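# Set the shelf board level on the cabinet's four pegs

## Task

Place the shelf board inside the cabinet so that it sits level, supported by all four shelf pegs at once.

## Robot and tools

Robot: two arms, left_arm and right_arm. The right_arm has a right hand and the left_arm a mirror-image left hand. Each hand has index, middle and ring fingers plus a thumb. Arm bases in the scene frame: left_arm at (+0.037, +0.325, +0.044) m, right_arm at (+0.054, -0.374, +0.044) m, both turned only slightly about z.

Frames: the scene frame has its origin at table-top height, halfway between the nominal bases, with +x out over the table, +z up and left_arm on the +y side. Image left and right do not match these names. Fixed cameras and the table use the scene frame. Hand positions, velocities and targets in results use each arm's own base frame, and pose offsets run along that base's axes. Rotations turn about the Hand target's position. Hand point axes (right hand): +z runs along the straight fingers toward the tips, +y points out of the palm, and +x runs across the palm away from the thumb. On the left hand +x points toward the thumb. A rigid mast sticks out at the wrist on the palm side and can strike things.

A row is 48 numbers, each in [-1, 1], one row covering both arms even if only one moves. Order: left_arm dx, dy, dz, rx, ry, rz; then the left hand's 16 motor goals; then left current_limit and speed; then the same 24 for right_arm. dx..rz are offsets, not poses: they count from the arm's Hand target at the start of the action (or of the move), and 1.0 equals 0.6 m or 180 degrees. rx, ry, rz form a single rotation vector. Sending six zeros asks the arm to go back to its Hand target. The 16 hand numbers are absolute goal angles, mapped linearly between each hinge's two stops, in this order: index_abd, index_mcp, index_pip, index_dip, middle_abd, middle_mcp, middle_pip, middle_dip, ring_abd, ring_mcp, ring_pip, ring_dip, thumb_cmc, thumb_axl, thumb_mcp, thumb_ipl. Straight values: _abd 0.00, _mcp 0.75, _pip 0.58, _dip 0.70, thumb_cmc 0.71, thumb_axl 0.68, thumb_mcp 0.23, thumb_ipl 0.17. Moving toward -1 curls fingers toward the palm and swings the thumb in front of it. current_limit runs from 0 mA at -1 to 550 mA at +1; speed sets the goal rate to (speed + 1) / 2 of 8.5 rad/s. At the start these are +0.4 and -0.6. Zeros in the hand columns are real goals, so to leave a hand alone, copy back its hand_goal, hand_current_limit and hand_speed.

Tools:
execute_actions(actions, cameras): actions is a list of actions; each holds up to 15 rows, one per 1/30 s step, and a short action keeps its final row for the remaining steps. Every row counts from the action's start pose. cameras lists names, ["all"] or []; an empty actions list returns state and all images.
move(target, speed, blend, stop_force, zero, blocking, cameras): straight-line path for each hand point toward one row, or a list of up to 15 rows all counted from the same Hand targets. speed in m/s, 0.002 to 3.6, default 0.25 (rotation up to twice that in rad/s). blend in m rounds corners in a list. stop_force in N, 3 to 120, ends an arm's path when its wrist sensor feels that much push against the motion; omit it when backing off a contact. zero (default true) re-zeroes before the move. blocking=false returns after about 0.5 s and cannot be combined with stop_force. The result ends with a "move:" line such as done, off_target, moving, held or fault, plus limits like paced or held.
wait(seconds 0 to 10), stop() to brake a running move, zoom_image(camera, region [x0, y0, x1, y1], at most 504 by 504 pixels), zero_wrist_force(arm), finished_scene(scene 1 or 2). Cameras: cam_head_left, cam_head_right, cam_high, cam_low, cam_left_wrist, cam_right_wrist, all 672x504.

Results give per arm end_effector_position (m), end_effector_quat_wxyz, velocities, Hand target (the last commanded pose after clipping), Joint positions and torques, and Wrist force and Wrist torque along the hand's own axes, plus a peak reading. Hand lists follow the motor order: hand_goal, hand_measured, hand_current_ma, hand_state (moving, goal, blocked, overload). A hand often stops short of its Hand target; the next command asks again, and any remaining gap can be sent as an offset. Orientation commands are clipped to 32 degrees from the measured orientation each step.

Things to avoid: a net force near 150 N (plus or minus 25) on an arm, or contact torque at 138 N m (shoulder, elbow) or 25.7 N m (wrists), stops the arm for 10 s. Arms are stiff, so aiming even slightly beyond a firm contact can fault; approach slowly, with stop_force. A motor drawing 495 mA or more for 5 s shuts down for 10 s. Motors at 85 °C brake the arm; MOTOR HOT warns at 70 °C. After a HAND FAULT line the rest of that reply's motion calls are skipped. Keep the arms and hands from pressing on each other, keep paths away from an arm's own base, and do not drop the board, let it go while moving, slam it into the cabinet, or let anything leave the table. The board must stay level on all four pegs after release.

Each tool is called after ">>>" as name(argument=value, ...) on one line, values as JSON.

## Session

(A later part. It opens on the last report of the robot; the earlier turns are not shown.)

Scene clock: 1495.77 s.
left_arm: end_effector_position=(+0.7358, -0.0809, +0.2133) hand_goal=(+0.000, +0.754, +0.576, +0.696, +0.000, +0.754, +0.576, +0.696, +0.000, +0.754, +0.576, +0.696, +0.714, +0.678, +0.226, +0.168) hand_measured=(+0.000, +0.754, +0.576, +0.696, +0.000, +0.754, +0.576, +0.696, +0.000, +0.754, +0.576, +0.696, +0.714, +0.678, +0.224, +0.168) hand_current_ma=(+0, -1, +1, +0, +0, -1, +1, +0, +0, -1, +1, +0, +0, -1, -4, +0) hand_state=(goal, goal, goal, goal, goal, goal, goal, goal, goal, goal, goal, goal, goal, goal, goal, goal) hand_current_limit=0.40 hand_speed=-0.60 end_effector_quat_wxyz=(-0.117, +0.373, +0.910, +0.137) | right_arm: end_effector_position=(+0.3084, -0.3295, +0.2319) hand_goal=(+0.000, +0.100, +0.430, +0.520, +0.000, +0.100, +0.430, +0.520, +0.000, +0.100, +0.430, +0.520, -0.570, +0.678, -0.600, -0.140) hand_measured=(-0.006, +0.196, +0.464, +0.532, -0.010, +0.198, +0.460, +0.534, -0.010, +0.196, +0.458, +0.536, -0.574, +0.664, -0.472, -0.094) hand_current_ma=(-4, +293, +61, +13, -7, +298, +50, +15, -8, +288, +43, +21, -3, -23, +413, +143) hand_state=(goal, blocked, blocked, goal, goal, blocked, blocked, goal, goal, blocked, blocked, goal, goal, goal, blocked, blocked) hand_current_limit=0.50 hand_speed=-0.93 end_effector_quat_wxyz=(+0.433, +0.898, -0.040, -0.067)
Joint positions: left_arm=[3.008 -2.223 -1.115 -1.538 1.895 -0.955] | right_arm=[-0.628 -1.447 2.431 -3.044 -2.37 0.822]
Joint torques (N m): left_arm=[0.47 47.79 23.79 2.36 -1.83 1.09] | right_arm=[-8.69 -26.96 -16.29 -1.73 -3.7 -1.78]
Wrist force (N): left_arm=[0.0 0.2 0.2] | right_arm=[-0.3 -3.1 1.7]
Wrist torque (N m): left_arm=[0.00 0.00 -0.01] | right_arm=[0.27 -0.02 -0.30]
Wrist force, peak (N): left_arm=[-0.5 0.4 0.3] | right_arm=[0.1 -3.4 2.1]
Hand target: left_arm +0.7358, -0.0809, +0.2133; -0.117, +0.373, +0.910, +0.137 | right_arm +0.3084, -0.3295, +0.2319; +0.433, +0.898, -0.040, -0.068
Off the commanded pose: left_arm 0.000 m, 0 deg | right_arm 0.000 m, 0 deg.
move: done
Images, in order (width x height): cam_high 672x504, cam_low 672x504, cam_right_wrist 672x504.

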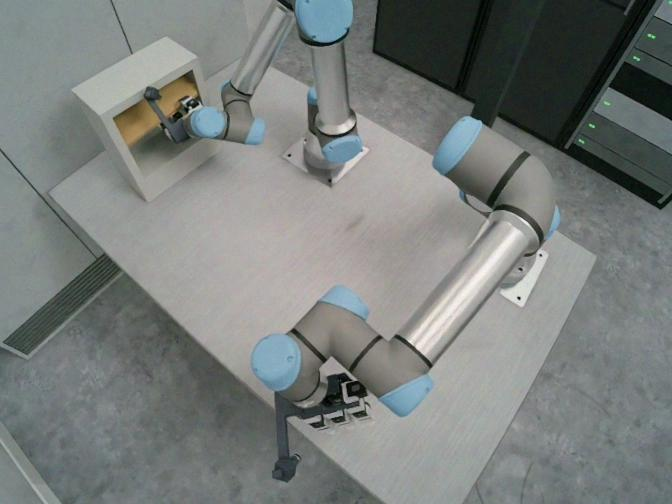

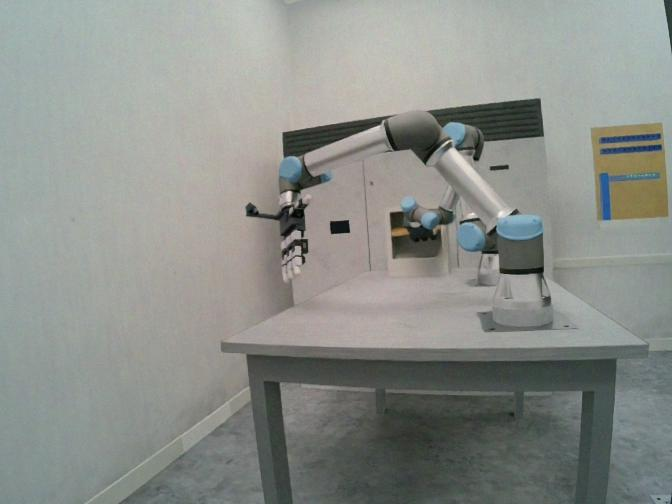

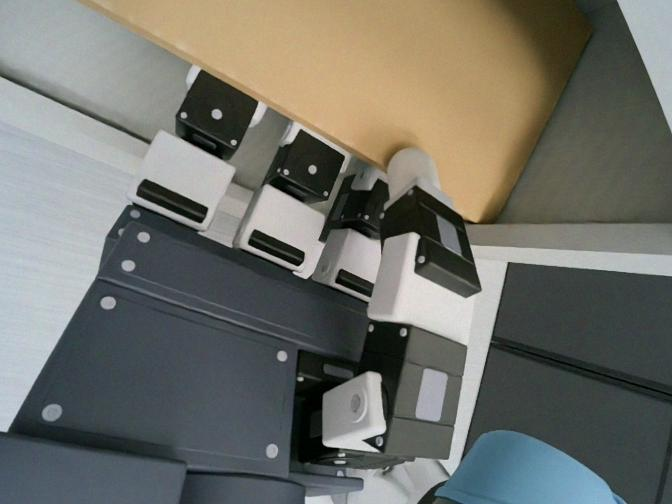

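>>> move(target=[0,0,0,0,0,0,0,0.754,0.576,0.696,0,0.754,0.576,0.696,0,0.754,0.576,0.696,0.714,0.678,0.226,0.168,0.4,-0.6,-0.0055,0.0004,0,-0.0043,-0.0330,0.0035,0,0.10,0.43,0.52,0,0.10,0.43,0.52,0,0.10,0.43,0.52,-0.571,0.678,-0.6,-0.14,0.5,-0.93], speed=0.03, cameras=["cam_high","cam_low","cam_right_wrist"])

>>> zoom_image(camera="cam_low", region=[380, 195, 460, 285])

>>> zoom_image(camera="cam_high", region=[110, 60, 210, 200])

Scene clock: 1511.90 s.
left_arm: end_effector_position=(+0.7358, -0.0809, +0.2133) hand_goal=(+0.000, +0.754, +0.576, +0.696, +0.000, +0.754, +0.576, +0.696, +0.000, +0.754, +0.576, +0.696, +0.714, +0.678, +0.226, +0.168) hand_measured=(+0.000, +0.754, +0.576, +0.696, +0.000, +0.754, +0.576, +0.696, +0.000, +0.754, +0.576, +0.696, +0.714, +0.678, +0.224, +0.168) hand_current_ma=(+0, -1, +1, +0, +0, -1, +1, +0, +0, -1, +1, +0, +0, -1, -4, +0) hand_state=(goal, goal, goal, goal, goal, goal, goal, goal, goal, goal, goal, goal, goal, goal, goal, goal) hand_current_limit=0.40 hand_speed=-0.60 end_effector_quat_wxyz=(-0.117, +0.373, +0.910, +0.137) | right_arm: end_effector_position=(+0.3051, -0.3292, +0.2319) hand_goal=(+0.000, +0.100, +0.430, +0.520, +0.000, +0.100, +0.430, +0.520, +0.000, +0.100, +0.430, +0.520, -0.570, +0.678, -0.600, -0.140) hand_measured=(-0.006, +0.196, +0.464, +0.532, -0.010, +0.198, +0.460, +0.534, -0.010, +0.196, +0.458, +0.536, -0.574, +0.664, -0.472, -0.094) hand_current_ma=(-4, +293, +61, +13, -7, +298, +50, +15, -7, +288, +42, +20, -3, -23, +412, +143) hand_state=(goal, blocked, blocked, goal, goal, blocked, blocked, goal, goal, blocked, blocked, goal, goal, goal, blocked, blocked) hand_current_limit=0.50 hand_speed=-0.93 end_effector_quat_wxyz=(+0.437, +0.897, -0.058, -0.018) end_effector_velocity=(-0.001, +0.000, -0.001) end_effector_angular_velocity=(+0.002, +0.004, -0.002)
Joint positions: left_arm=[3.008 -2.223 -1.115 -1.538 1.895 -0.955] | right_arm=[-0.646 -1.45 2.46 -3.161 -2.312 0.823]
Joint velocities: left_arm=[within noise] | right_arm=[0 0 0 0.005 -0.002 0.001]
Joint torques (N m): left_arm=[0.54 48.27 23.46 2.29 -1.87 1.13] | right_arm=[-8.1 -25.95 -14.51 -1.42 -3.77 0.84]
Wrist force (N): left_arm=[-0.3 0.2 0.1] | right_arm=[1.0 -3.1 1.0]
Wrist torque (N m): left_arm=[0.02 0.03 -0.02] | right_arm=[0.23 0.05 -0.52]
Wrist force, peak (N): left_arm=[-0.3 0.3 0.6] | right_arm=[-0.3 -3.6 1.9]
Hand target: left_arm +0.7358, -0.0809, +0.2133; -0.117, +0.373, +0.910, +0.137 | right_arm +0.3051, -0.3292, +0.2319; +0.437, +0.897, -0.058, -0.018
Off the commanded pose: left_arm 0.000 m, 0 deg | right_arm 0.000 m, 0 deg.
move: done
Images, in order (width x height): cam_high 672x504, cam_low 672x504, cam_right_wrist 672x504.

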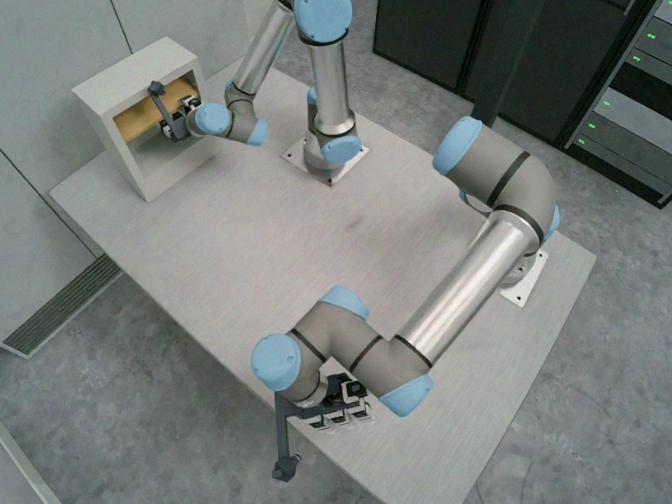

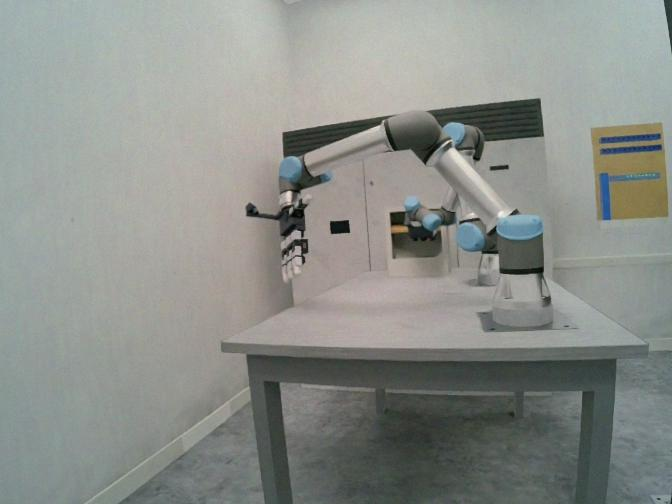

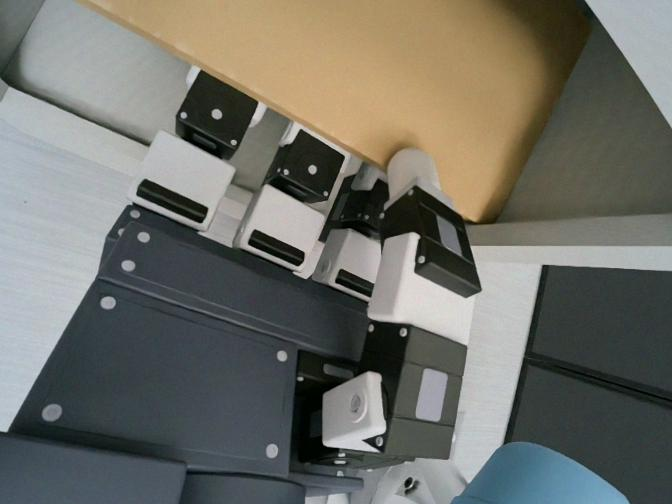

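Scaled by 5.600 from the camera's 672x504 image, which has a finer 960x720 frame.

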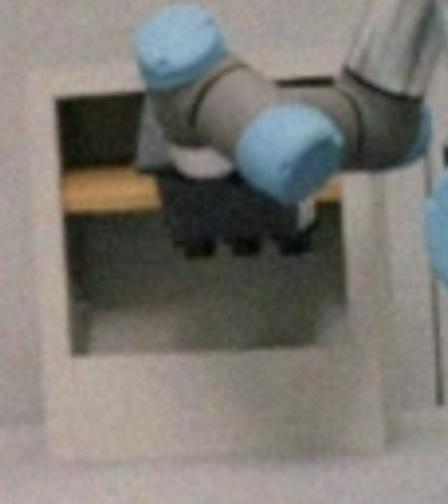

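Scaled by 3.600 from the camera's 672x504 image, which has a finer 960x720 frame.

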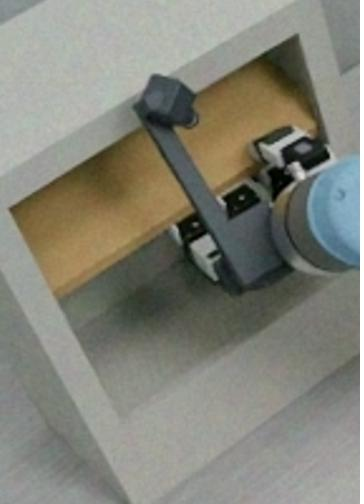

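>>> move(target=[0,0,0,0,0,0,0,0.754,0.576,0.696,0,0.754,0.576,0.696,0,0.754,0.576,0.696,0.714,0.678,0.226,0.168,0.4,-0.6,0.0008,0,-0.1083,0,0,0,0,0.10,0.43,0.52,0,0.10,0.43,0.52,0,0.10,0.43,0.52,-0.571,0.678,-0.6,-0.14,0.5,-0.93], speed=0.02, stop_force=5, cameras=["cam_high","cam_low","cam_right_wrist"])

>>> zoom_image(camera="cam_low", region=[380, 195, 460, 285])

>>> zoom_image(camera="cam_high", region=[110, 60, 210, 200])

Scene clock: 1524.80 s.
left_arm: end_effector_position=(+0.7358, -0.0809, +0.2133) hand_goal=(+0.000, +0.754, +0.576, +0.696, +0.000, +0.754, +0.576, +0.696, +0.000, +0.754, +0.576, +0.696, +0.714, +0.678, +0.226, +0.168) hand_measured=(+0.000, +0.754, +0.576, +0.696, +0.000, +0.754, +0.576, +0.696, +0.000, +0.754, +0.576, +0.696, +0.714, +0.678, +0.224, +0.168) hand_current_ma=(+0, -1, +1, +0, +0, -1, +1, +0, +0, -1, +1, +0, +0, -1, -4, +0) hand_state=(goal, goal, goal, goal, goal, goal, goal, goal, goal, goal, goal, goal, goal, goal, goal, goal) hand_current_limit=0.40 hand_speed=-0.60 end_effector_quat_wxyz=(-0.117, +0.373, +0.910, +0.137) | right_arm: end_effector_position=(+0.3056, -0.3292, +0.1669) hand_goal=(+0.000, +0.100, +0.430, +0.520, +0.000, +0.100, +0.430, +0.520, +0.000, +0.100, +0.430, +0.520, -0.570, +0.678, -0.600, -0.140) hand_measured=(-0.006, +0.196, +0.464, +0.532, -0.010, +0.198, +0.460, +0.534, -0.010, +0.196, +0.458, +0.536, -0.574, +0.664, -0.472, -0.094) hand_current_ma=(-4, +293, +61, +13, -7, +298, +50, +15, -7, +288, +42, +19, -2, -23, +413, +143) hand_state=(goal, blocked, blocked, goal, goal, blocked, blocked, goal, goal, blocked, blocked, goal, goal, goal, blocked, blocked) hand_current_limit=0.50 hand_speed=-0.93 end_effector_quat_wxyz=(+0.437, +0.897, -0.058, -0.018)
Joint positions: left_arm=[3.008 -2.223 -1.115 -1.538 1.895 -0.955] | right_arm=[-0.645 -1.224 2.495 -3.421 -2.312 0.824]
Joint torques (N m): left_arm=[-0.19 48.36 23.42 2.35 -1.75 1.09] | right_arm=[12.15 -34.3 -8.31 -1.53 -3.44 -1.48]
Wrist force (N): left_arm=[-0.1 0.0 0.0] | right_arm=[-0.7 -3.4 1.7]
Wrist torque (N m): left_arm=[0.00 0.00 -0.01] | right_arm=[0.22 -0.01 -0.44]
Wrist force, peak (N): left_arm=[0.0 0.4 0.6] | right_arm=[1.5 -4.2 0.9]
Hand target: left_arm +0.7358, -0.0809, +0.2133; -0.117, +0.373, +0.910, +0.137 | right_arm +0.3056, -0.3292, +0.1669; +0.437, +0.897, -0.058, -0.018
Off the commanded pose: left_arm 0.000 m, 0 deg | right_arm 0.000 m, 0 deg.
move: done
Images, in order (width x height): cam_high 672x504, cam_low 672x504, cam_right_wrist 672x504.

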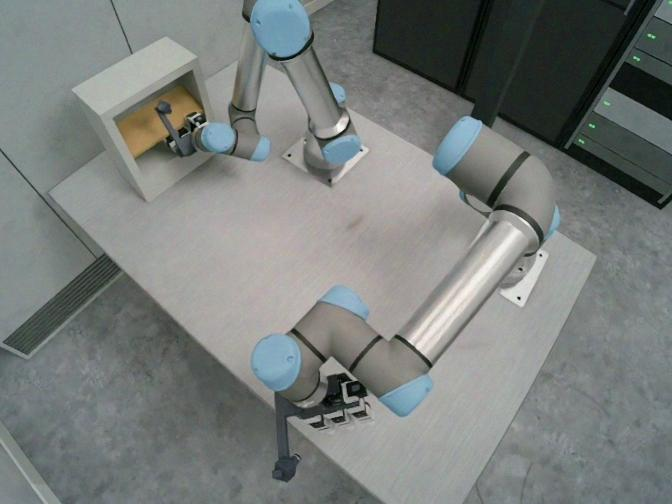

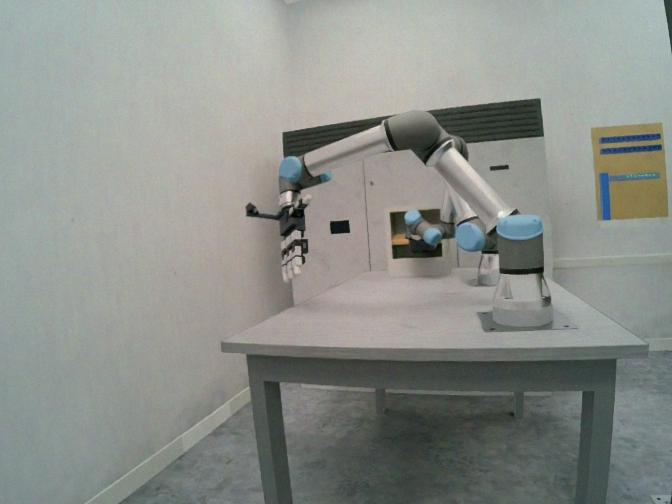

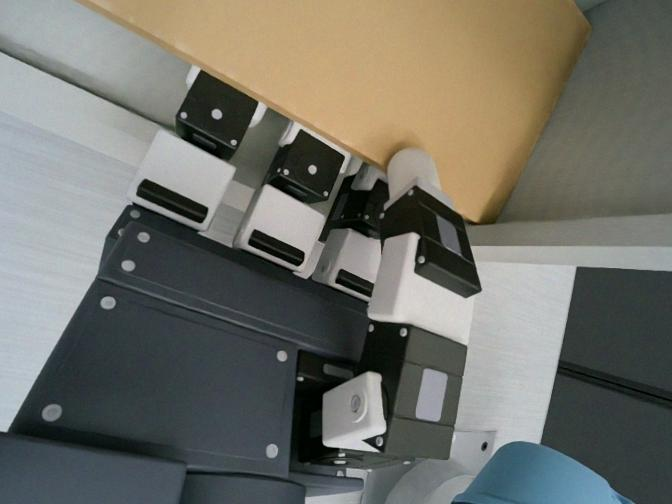

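Scaled by 5.600 from the camera's 672x504 image, which has a finer 960x720 frame.

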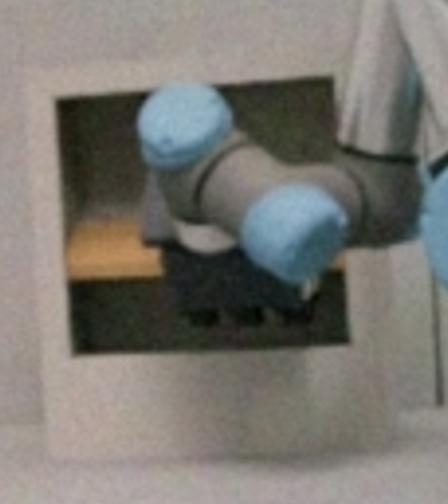

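Scaled by 3.600 from the camera's 672x504 image, which has a finer 960x720 frame.

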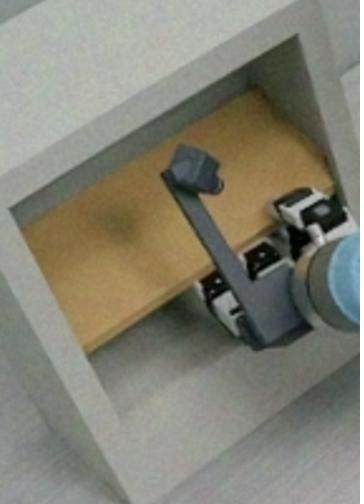

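>>> move(target=[0,0,0,0,0,0,0,0.754,0.576,0.696,0,0.754,0.576,0.696,0,0.754,0.576,0.696,0.714,0.678,0.226,0.168,0.4,-0.6,-0.0005,-0.0066,-0.0105,0.0662,-0.0080,0.0012,0,0.10,0.43,0.52,0,0.10,0.43,0.52,0,0.10,0.43,0.52,-0.571,0.678,-0.6,-0.14,0.5,-0.93], speed=0.03, cameras=["cam_high","cam_low","cam_right_wrist"])

>>> zoom_image(camera="cam_low", region=[380, 195, 460, 285])

>>> zoom_image(camera="cam_high", region=[110, 60, 210, 200])

Scene clock: 1537.40 s.
left_arm: end_effector_position=(+0.7358, -0.0809, +0.2133) hand_goal=(+0.000, +0.754, +0.576, +0.696, +0.000, +0.754, +0.576, +0.696, +0.000, +0.754, +0.576, +0.696, +0.714, +0.678, +0.226, +0.168) hand_measured=(+0.000, +0.754, +0.576, +0.696, +0.000, +0.754, +0.576, +0.696, +0.000, +0.754, +0.576, +0.696, +0.714, +0.678, +0.224, +0.168) hand_current_ma=(+0, -1, +1, +0, +0, -1, +1, +0, +0, -1, +1, +0, +0, -1, -4, +0) hand_state=(goal, goal, goal, goal, goal, goal, goal, goal, goal, goal, goal, goal, goal, goal, goal, goal) hand_current_limit=0.40 hand_speed=-0.60 end_effector_quat_wxyz=(-0.117, +0.373, +0.910, +0.137) | right_arm: end_effector_position=(+0.3053, -0.3332, +0.1607) hand_goal=(+0.000, +0.100, +0.430, +0.520, +0.000, +0.100, +0.430, +0.520, +0.000, +0.100, +0.430, +0.520, -0.570, +0.678, -0.600, -0.140) hand_measured=(-0.006, +0.196, +0.464, +0.532, -0.008, +0.198, +0.460, +0.534, -0.008, +0.196, +0.458, +0.536, -0.574, +0.664, -0.472, -0.094) hand_current_ma=(-4, +293, +61, +13, -7, +298, +50, +15, -7, +288, +42, +19, -2, -23, +412, +143) hand_state=(goal, blocked, blocked, goal, goal, blocked, blocked, goal, goal, blocked, blocked, goal, goal, goal, blocked, blocked) hand_current_limit=0.50 hand_speed=-0.93 end_effector_quat_wxyz=(+0.341, +0.938, -0.060, -0.012) end_effector_velocity=(+0.000, +0.000, +0.001) end_effector_angular_velocity=(-0.005, -0.002, -0.002)
Joint positions: left_arm=[3.008 -2.223 -1.115 -1.538 1.895 -0.955] | right_arm=[-0.707 -1.413 2.474 -3.078 -2.125 0.862]
Joint velocities: left_arm=[within noise] | right_arm=[0.001 0.001 0 -0.005 -0.004 0.001]
Joint torques (N m): left_arm=[0.34 48.38 23.52 2.44 -1.74 1.14] | right_arm=[-0.33 -14.93 -17.81 -5.96 -3.82 1.73]
Wrist force (N): left_arm=[-0.2 0.1 0.0] | right_arm=[-0.7 -2.5 1.3]
Wrist torque (N m): left_arm=[0.01 0.02 -0.02] | right_arm=[0.39 -0.03 -0.38]
Wrist force, peak (N): left_arm=[-0.6 0.2 0.3] | right_arm=[-0.4 -3.7 1.7]
Hand target: left_arm +0.7358, -0.0809, +0.2133; -0.117, +0.373, +0.910, +0.137 | right_arm +0.3053, -0.3332, +0.1606; +0.341, +0.938, -0.060, -0.012
Off the commanded pose: left_arm 0.000 m, 0 deg | right_arm 0.000 m, 0 deg.
move: done
Images, in order (width x height): cam_high 672x504, cam_low 672x504, cam_right_wrist 672x504.

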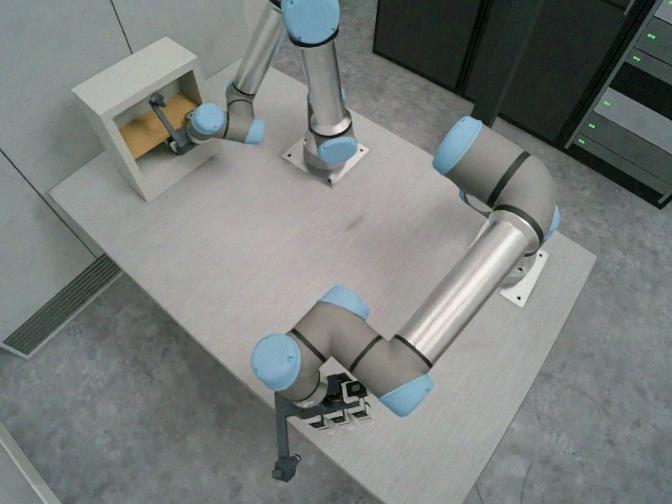

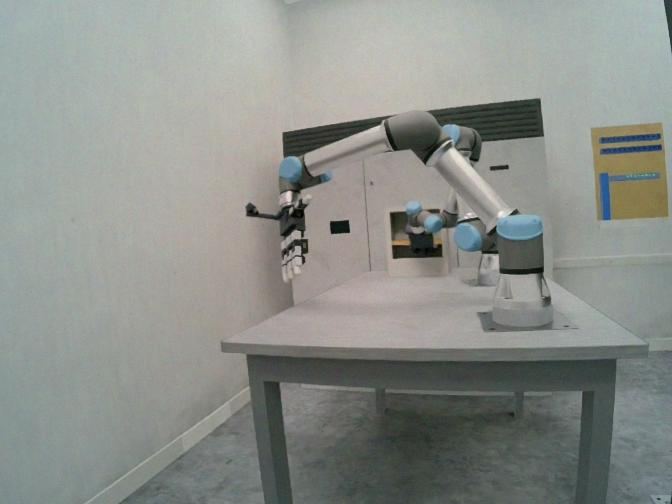

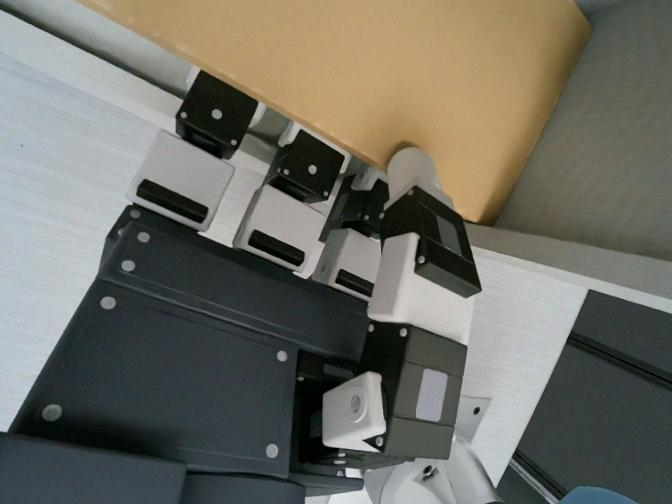

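Scaled by 5.600 from the camera's 672x504 image, which has a finer 960x720 frame.

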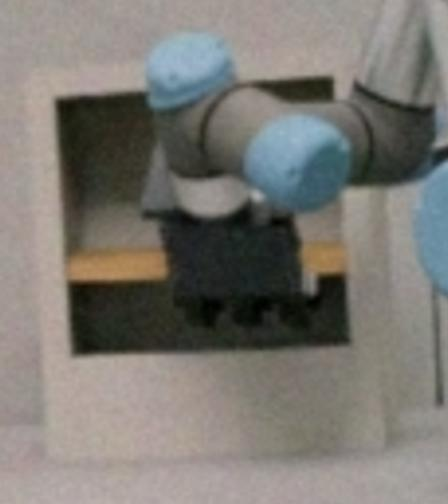

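Scaled by 3.600 from the camera's 672x504 image, which has a finer 960x720 frame.

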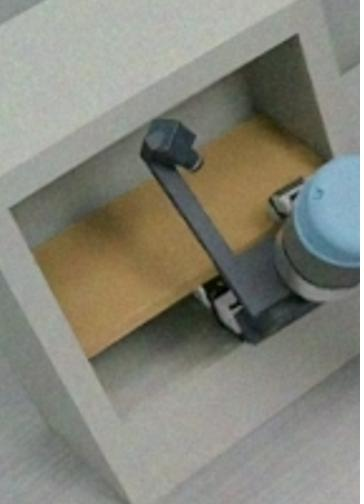

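>>> move(target=[0,0,0,0,0,0,0,0.754,0.576,0.696,0,0.754,0.576,0.696,0,0.754,0.576,0.696,0.714,0.678,0.226,0.168,0.4,-0.6,0,0,-0.03,0,0,0,0,0.10,0.43,0.52,0,0.10,0.43,0.52,0,0.10,0.43,0.52,-0.571,0.678,-0.6,-0.14,0.5,-0.93], speed=0.008, stop_force=3.5, cameras=["cam_high","cam_low","cam_right_wrist"])

>>> zoom_image(camera="cam_low", region=[380, 195, 460, 285])

Scene clock: 1544.23 s.
left_arm: end_effector_position=(+0.7358, -0.0809, +0.2133) hand_goal=(+0.000, +0.754, +0.576, +0.696, +0.000, +0.754, +0.576, +0.696, +0.000, +0.754, +0.576, +0.696, +0.714, +0.678, +0.226, +0.168) hand_measured=(+0.000, +0.754, +0.576, +0.696, +0.000, +0.754, +0.576, +0.696, +0.000, +0.754, +0.576, +0.696, +0.714, +0.678, +0.224, +0.168) hand_current_ma=(+0, -1, +1, +0, +0, -1, +1, +0, +0, -1, +1, +0, +0, -1, -4, +0) hand_state=(goal, goal, goal, goal, goal, goal, goal, goal, goal, goal, goal, goal, goal, goal, goal, goal) hand_current_limit=0.40 hand_speed=-0.60 end_effector_quat_wxyz=(-0.117, +0.373, +0.910, +0.137) | right_arm: end_effector_position=(+0.3053, -0.3332, +0.1426) hand_goal=(+0.000, +0.100, +0.430, +0.520, +0.000, +0.100, +0.430, +0.520, +0.000, +0.100, +0.430, +0.520, -0.570, +0.678, -0.600, -0.140) hand_measured=(-0.006, +0.196, +0.464, +0.532, -0.008, +0.198, +0.460, +0.534, -0.008, +0.196, +0.458, +0.536, -0.574, +0.664, -0.472, -0.094) hand_current_ma=(-4, +293, +61, +13, -7, +298, +50, +15, -7, +288, +42, +19, -2, -23, +412, +143) hand_state=(goal, blocked, blocked, goal, goal, blocked, blocked, goal, goal, blocked, blocked, goal, goal, goal, blocked, blocked) hand_current_limit=0.50 hand_speed=-0.93 end_effector_quat_wxyz=(+0.341, +0.938, -0.060, -0.012)
Joint positions: left_arm=[3.008 -2.223 -1.115 -1.538 1.895 -0.955] | right_arm=[-0.707 -1.351 2.486 -3.151 -2.125 0.862]
Joint torques (N m): left_arm=[0.29 47.92 23.46 2.46 -1.76 1.1] | right_arm=[12.81 -31.71 -10.05 -1.71 -2.76 1.41]
Wrist force (N): left_arm=[-0.1 0.2 0.0] | right_arm=[-0.3 -2.7 1.0]
Wrist torque (N m): left_arm=[0.02 0.00 -0.02] | right_arm=[0.38 -0.13 -0.35]
Wrist force, peak (N): left_arm=[-0.3 0.2 0.6] | right_arm=[-0.5 -3.0 1.4]
Hand target: left_arm +0.7358, -0.0809, +0.2133; -0.117, +0.373, +0.910, +0.137 | right_arm +0.3053, -0.3332, +0.1426; +0.341, +0.938, -0.060, -0.012
Off the commanded pose: left_arm 0.000 m, 0 deg | right_arm 0.000 m, 0 deg.
move: done
Images, in order (width x height): cam_high 672x504, cam_low 672x504, cam_right_wrist 672x504.

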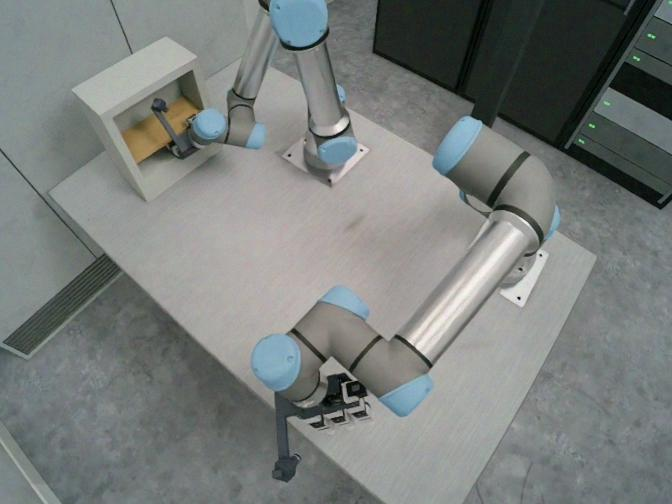

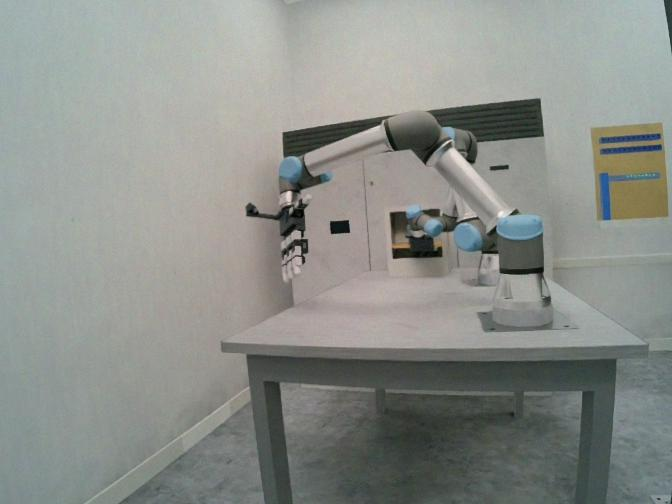

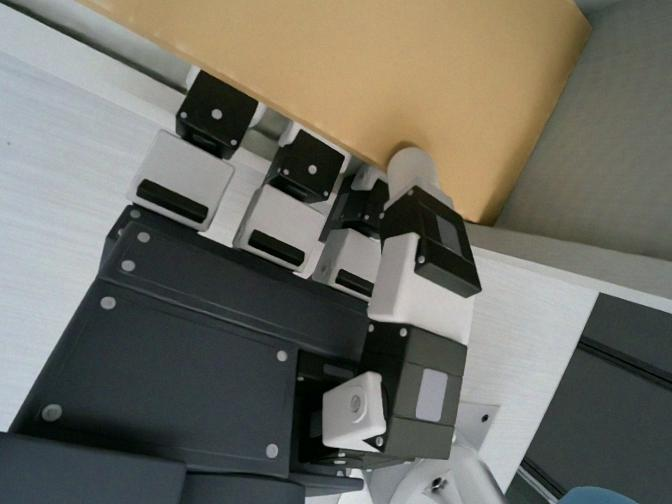

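Scaled by 5.600 from the camera's 672x504 image, which has a finer 960x720 frame.

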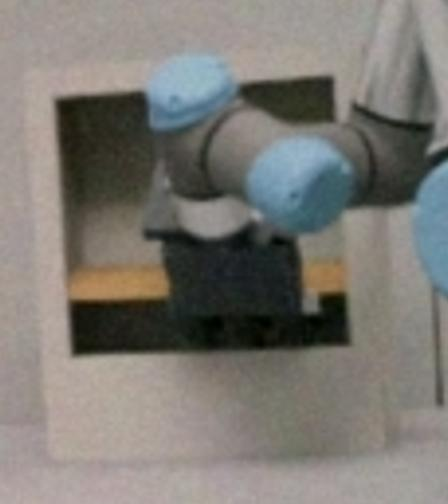

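>>> move(target=[0,0,0,0,0,0,0,0.754,0.576,0.696,0,0.754,0.576,0.696,0,0.754,0.576,0.696,0.714,0.678,0.226,0.168,0.4,-0.6,0,0,-0.008,0,0,0,0,0.10,0.43,0.52,0,0.10,0.43,0.52,0,0.10,0.43,0.52,-0.571,0.678,-0.6,-0.14,0.5,-0.93], speed=0.006, stop_force=3, cameras=["cam_low"])

>>> zoom_image(camera="cam_low", region=[380, 230, 460, 280])

Scene clock: 1551.60 s.
left_arm: end_effector_position=(+0.7358, -0.0809, +0.2133) hand_goal=(+0.000, +0.754, +0.576, +0.696, +0.000, +0.754, +0.576, +0.696, +0.000, +0.754, +0.576, +0.696, +0.714, +0.678, +0.226, +0.168) hand_measured=(+0.000, +0.754, +0.576, +0.696, +0.000, +0.754, +0.576, +0.696, +0.000, +0.754, +0.576, +0.696, +0.714, +0.678, +0.224, +0.168) hand_current_ma=(+0, -1, +1, +0, +0, -1, +1, +0, +0, -1, +1, +0, +0, -1, -4, +0) hand_state=(goal, goal, goal, goal, goal, goal, goal, goal, goal, goal, goal, goal, goal, goal, goal, goal) hand_current_limit=0.40 hand_speed=-0.60 end_effector_quat_wxyz=(-0.117, +0.373, +0.910, +0.137) | right_arm: end_effector_position=(+0.3054, -0.3332, +0.1413) hand_goal=(+0.000, +0.100, +0.430, +0.520, +0.000, +0.100, +0.430, +0.520, +0.000, +0.100, +0.430, +0.520, -0.570, +0.678, -0.600, -0.140) hand_measured=(-0.006, +0.196, +0.464, +0.532, -0.008, +0.198, +0.460, +0.534, -0.008, +0.196, +0.458, +0.536, -0.574, +0.664, -0.472, -0.094) hand_current_ma=(-4, +289, +61, +13, -7, +296, +50, +15, -7, +288, +42, +19, -2, -23, +412, +143) hand_state=(goal, blocked, blocked, goal, goal, blocked, blocked, goal, goal, blocked, blocked, goal, goal, goal, blocked, blocked) hand_current_limit=0.50 hand_speed=-0.93 end_effector_quat_wxyz=(+0.341, +0.938, -0.060, -0.012)
Joint positions: left_arm=[3.008 -2.223 -1.115 -1.538 1.895 -0.955] | right_arm=[-0.707 -1.346 2.487 -3.157 -2.125 0.862]
Joint torques (N m): left_arm=[-0.07 47.95 23.25 2.31 -1.69 1.07] | right_arm=[11.4 -31 -21.44 -1.71 0.06 0.08]
Wrist force (N): left_arm=[-0.2 0.2 0.4] | right_arm=[-0.6 -1.3 -0.3]
Wrist torque (N m): left_arm=[-0.02 0.03 -0.02] | right_arm=[0.40 -0.15 -0.41]
Wrist force, peak (N): left_arm=[-0.3 0.6 0.3] | right_arm=[-0.6 -2.8 1.8]
Hand target: left_arm +0.7358, -0.0809, +0.2133; -0.117, +0.373, +0.910, +0.137 | right_arm +0.3054, -0.3332, +0.1413; +0.341, +0.938, -0.060, -0.012 (not the last commanded pose)
Off the commanded pose: left_arm 0.000 m, 0 deg | right_arm 0.003 m, 0 deg.
move: contact (right_arm)
Images, in order (width x height): cam_low 672x504.

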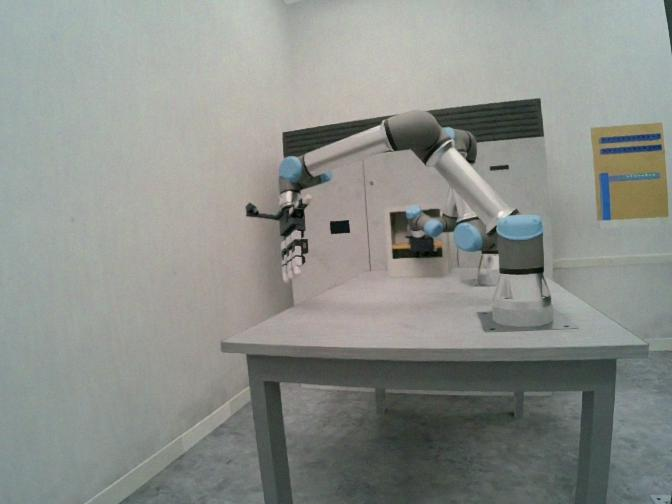

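Scaled by 6.300 from the camera's 672x504 image, which has a finer 960x720 frame.

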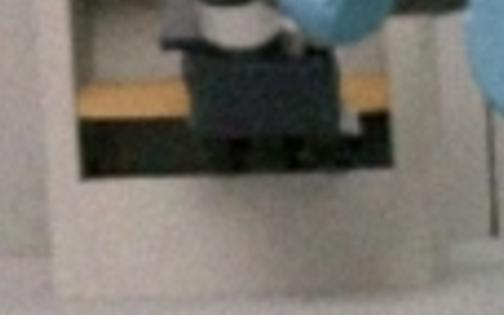

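>>> move(target=[0,0,0,0,0,0,0,0.754,0.576,0.696,0,0.754,0.576,0.696,0,0.754,0.576,0.696,0.714,0.678,0.226,0.168,0.4,-0.6,0,0,-0.0022,0,0,0,0,0.10,0.43,0.52,0,0.10,0.43,0.52,0,0.10,0.43,0.52,-0.571,0.678,-0.6,-0.14,0.5,-0.93], speed=0.006)

Scene clock: 1559.53 s.
left_arm: end_effector_position=(+0.7358, -0.0809, +0.2133) hand_goal=(+0.000, +0.754, +0.576, +0.696, +0.000, +0.754, +0.576, +0.696, +0.000, +0.754, +0.576, +0.696, +0.714, +0.678, +0.226, +0.168) hand_measured=(+0.000, +0.754, +0.576, +0.696, +0.000, +0.754, +0.576, +0.696, +0.000, +0.754, +0.576, +0.696, +0.714, +0.678, +0.224, +0.168) hand_current_ma=(+0, -1, +1, +0, +0, -1, +1, +0, +0, -1, +1, +0, +0, -1, -4, +0) hand_state=(goal, goal, goal, goal, goal, goal, goal, goal, goal, goal, goal, goal, goal, goal, goal, goal) hand_current_limit=0.40 hand_speed=-0.60 end_effector_quat_wxyz=(-0.117, +0.373, +0.910, +0.137) | right_arm: end_effector_position=(+0.3054, -0.3332, +0.1400) hand_goal=(+0.000, +0.100, +0.430, +0.520, +0.000, +0.100, +0.430, +0.520, +0.000, +0.100, +0.430, +0.520, -0.570, +0.678, -0.600, -0.140) hand_measured=(-0.006, +0.184, +0.474, +0.532, -0.008, +0.194, +0.460, +0.534, -0.008, +0.194, +0.456, +0.536, -0.574, +0.664, -0.470, -0.094) hand_current_ma=(-3, +242, +84, +14, -6, +280, +50, +15, -5, +286, +40, +19, -2, -23, +413, +143) hand_state=(goal, blocked, blocked, goal, goal, blocked, blocked, goal, goal, blocked, blocked, goal, goal, goal, blocked, blocked) hand_current_limit=0.50 hand_speed=-0.93 end_effector_quat_wxyz=(+0.341, +0.938, -0.060, -0.012)
Joint positions: left_arm=[3.008 -2.223 -1.115 -1.538 1.895 -0.955] | right_arm=[-0.707 -1.342 2.488 -3.163 -2.125 0.862]
Joint torques (N m): left_arm=[0.26 48.44 23.02 2.26 -1.92 1.17] | right_arm=[12.1 -15.51 0 -3.24 0.28 0.35]
Wrist force (N): left_arm=[0.0 0.2 0.3] | right_arm=[0.5 4.5 -7.7]
Wrist torque (N m): left_arm=[-0.01 -0.01 0.00] | right_arm=[0.65 -0.33 -0.49]
Wrist force, peak (N): left_arm=[-0.5 0.3 0.6] | right_arm=[0.6 5.0 -7.8]
Hand target: left_arm +0.7358, -0.0809, +0.2133; -0.117, +0.373, +0.910, +0.137 | right_arm +0.3054, -0.3332, +0.1400; +0.341, +0.938, -0.060, -0.012
Off the commanded pose: left_arm 0.000 m, 0 deg | right_arm 0.000 m, 0 deg.
move: done

>>> move(target=[0,0,0,0,0,0,0,0.754,0.576,0.696,0,0.754,0.576,0.696,0,0.754,0.576,0.696,0.714,0.678,0.226,0.168,0.4,-0.6,0,0,0.0018,0,0,0,0,0.10,0.43,0.52,0,0.10,0.43,0.52,0,0.10,0.43,0.52,-0.571,0.678,-0.6,-0.14,0.5,-0.93], speed=0.01, cameras=["cam_low","cam_high"])

>>> zoom_image(camera="cam_low", region=[385, 235, 413, 263])

>>> zoom_image(camera="cam_low", region=[425, 230, 453, 258])

Scene clock: 1573.33 s.
left_arm: end_effector_position=(+0.7358, -0.0809, +0.2133) hand_goal=(+0.000, +0.754, +0.576, +0.696, +0.000, +0.754, +0.576, +0.696, +0.000, +0.754, +0.576, +0.696, +0.714, +0.678, +0.226, +0.168) hand_measured=(+0.000, +0.754, +0.576, +0.696, +0.000, +0.754, +0.576, +0.696, +0.000, +0.754, +0.576, +0.696, +0.714, +0.678, +0.224, +0.168) hand_current_ma=(+0, -1, +1, +0, +0, -1, +1, +0, +0, -1, +1, +0, +0, -1, -4, +0) hand_state=(goal, goal, goal, goal, goal, goal, goal, goal, goal, goal, goal, goal, goal, goal, goal, goal) hand_current_limit=0.40 hand_speed=-0.60 end_effector_quat_wxyz=(-0.117, +0.373, +0.910, +0.137) | right_arm: end_effector_position=(+0.3054, -0.3332, +0.1411) hand_goal=(+0.000, +0.100, +0.430, +0.520, +0.000, +0.100, +0.430, +0.520, +0.000, +0.100, +0.430, +0.520, -0.570, +0.678, -0.600, -0.140) hand_measured=(-0.004, +0.184, +0.474, +0.532, -0.008, +0.194, +0.460, +0.534, -0.006, +0.194, +0.456, +0.536, -0.574, +0.664, -0.470, -0.094) hand_current_ma=(-3, +243, +85, +14, -6, +280, +50, +15, -4, +286, +40, +19, -2, -23, +413, +143) hand_state=(goal, blocked, blocked, goal, goal, blocked, blocked, goal, goal, blocked, blocked, goal, goal, goal, blocked, blocked) hand_current_limit=0.50 hand_speed=-0.93 end_effector_quat_wxyz=(+0.341, +0.938, -0.060, -0.012)
Joint positions: left_arm=[3.008 -2.223 -1.115 -1.538 1.895 -0.955] | right_arm=[-0.707 -1.346 2.487 -3.158 -2.125 0.862]
Joint torques (N m): left_arm=[0.08 48.04 23.75 2.44 -1.88 1.09] | right_arm=[11.85 -28.22 -22.32 -2.45 -0.16 -0.02]
Wrist force (N): left_arm=[-0.2 0.0 0.6] | right_arm=[-0.3 -2.6 1.4]
Wrist torque (N m): left_arm=[-0.06 0.03 -0.02] | right_arm=[0.36 -0.14 -0.34]
Wrist force, peak (N): left_arm=[-0.4 0.5 0.2] | right_arm=[0.5 5.1 -7.8]
Hand target: left_arm +0.7358, -0.0809, +0.2133; -0.117, +0.373, +0.910, +0.137 | right_arm +0.3054, -0.3332, +0.1411; +0.341, +0.938, -0.060, -0.012
Off the commanded pose: left_arm 0.000 m, 0 deg | right_arm 0.000 m, 0 deg.
move: done
Images, in order (width x height): cam_high 672x504, cam_low 672x504.

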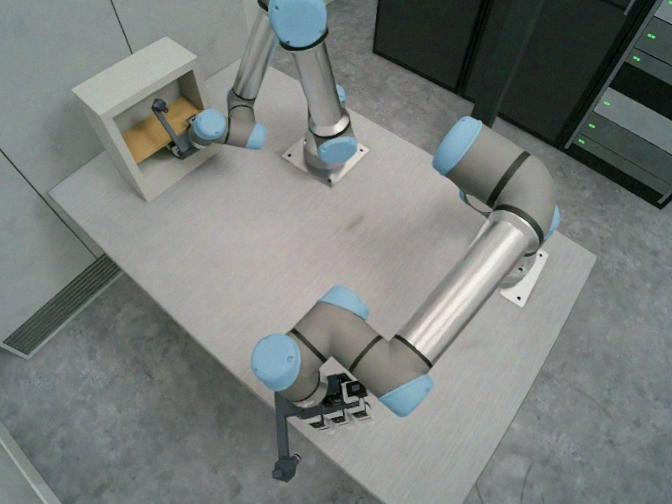

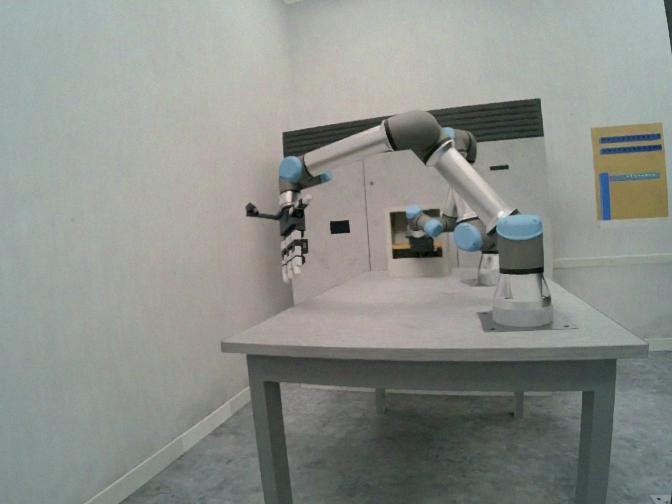

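Scaled by 18.000 from the camera's 672x504 image, which has a finer 960x720 frame.

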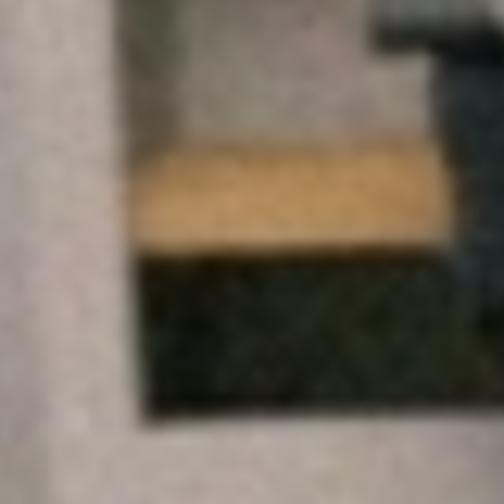

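Scaled by 18.000 from the camera's 672x504 image, which has a finer 960x720 frame.

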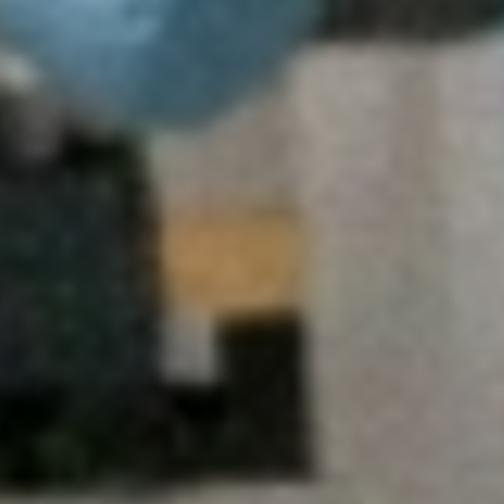

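>>> zoom_image(camera="cam_high", region=[110, 90, 180, 180])

>>> zoom_image(camera="cam_high", region=[160, 60, 215, 130])

Scaled by 5.600 from the camera's 672x504 image, which has a finer 960x720 frame.

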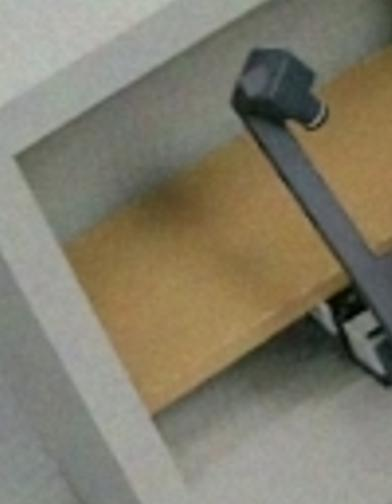

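Scaled by 7.200 from the camera's 672x504 image, which has a finer 960x720 frame.

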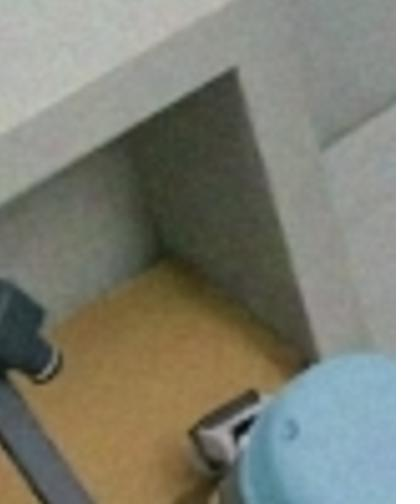

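>>> move(target=[0,0,0,0,0,0,0,0.754,0.576,0.696,0,0.754,0.576,0.696,0,0.754,0.576,0.696,0.714,0.678,0.226,0.168,0.4,-0.6,0,0,0.002,0,0,0,0,0.14,0.445,0.53,0,0.14,0.445,0.53,0,0.14,0.445,0.53,-0.571,0.678,-0.6,-0.14,0.5,-0.93], speed=0.01, cameras=["cam_low","cam_right_wrist"])

>>> zoom_image(camera="cam_low", region=[380, 230, 460, 280])

Scene clock: 1597.97 s.
left_arm: end_effector_position=(+0.7358, -0.0809, +0.2133) hand_goal=(+0.000, +0.754, +0.576, +0.696, +0.000, +0.754, +0.576, +0.696, +0.000, +0.754, +0.576, +0.696, +0.714, +0.678, +0.226, +0.168) hand_measured=(+0.000, +0.754, +0.576, +0.696, +0.000, +0.754, +0.576, +0.696, +0.000, +0.754, +0.576, +0.696, +0.714, +0.678, +0.224, +0.168) hand_current_ma=(+0, -1, +1, +0, +0, -1, +1, +0, +0, -1, +1, +0, +0, -1, -4, +0) hand_state=(goal, goal, goal, goal, goal, goal, goal, goal, goal, goal, goal, goal, goal, goal, goal, goal) hand_current_limit=0.40 hand_speed=-0.60 end_effector_quat_wxyz=(-0.117, +0.373, +0.910, +0.137) | right_arm: end_effector_position=(+0.3054, -0.3332, +0.1423) hand_goal=(+0.000, +0.140, +0.446, +0.530, +0.000, +0.140, +0.446, +0.530, +0.000, +0.140, +0.446, +0.530, -0.570, +0.678, -0.600, -0.140) hand_measured=(-0.004, +0.194, +0.474, +0.534, -0.006, +0.196, +0.464, +0.538, -0.004, +0.194, +0.462, +0.538, -0.574, +0.664, -0.470, -0.094) hand_current_ma=(-2, +125, +43, +2, -4, +131, +24, +6, -3, +129, +18, +7, -2, -23, +412, +143) hand_state=(goal, blocked, blocked, goal, goal, blocked, goal, goal, goal, blocked, goal, goal, goal, goal, blocked, blocked) hand_current_limit=0.50 hand_speed=-0.93 end_effector_quat_wxyz=(+0.341, +0.938, -0.060, -0.012)
Joint positions: left_arm=[3.008 -2.223 -1.115 -1.538 1.895 -0.955] | right_arm=[-0.707 -1.35 2.486 -3.153 -2.125 0.862]
Joint torques (N m): left_arm=[0.05 47.83 23.8 2.45 -1.71 1.08] | right_arm=[11.55 -27.02 -21.53 -2.36 -0.8 -0.22]
Wrist force (N): left_arm=[-0.1 -0.1 0.3] | right_arm=[-0.5 -2.5 1.2]
Wrist torque (N m): left_arm=[-0.04 0.02 -0.01] | right_arm=[0.39 -0.11 -0.37]
Wrist force, peak (N): left_arm=[-0.2 0.6 0.1] | right_arm=[-0.5 -3.0 1.5]
Hand target: left_arm +0.7358, -0.0809, +0.2133; -0.117, +0.373, +0.910, +0.137 | right_arm +0.3054, -0.3332, +0.1423; +0.341, +0.938, -0.060, -0.012
Off the commanded pose: left_arm 0.000 m, 0 deg | right_arm 0.000 m, 0 deg.
move: done
Images, in order (width x height): cam_low 672x504, cam_right_wrist 672x504.

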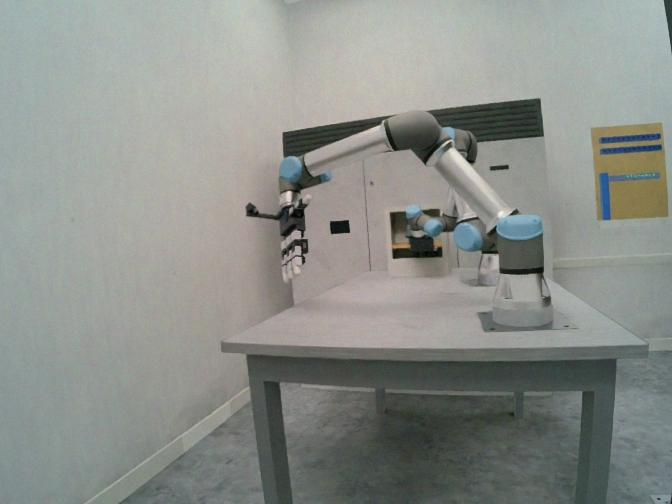

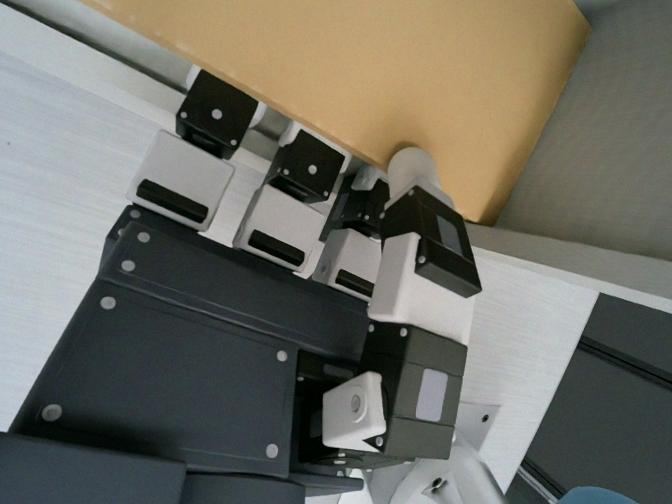

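Scaled by 6.300 from the camera's 672x504 image, which has a finer 960x720 frame.

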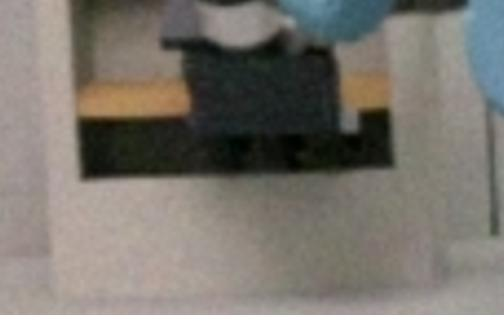

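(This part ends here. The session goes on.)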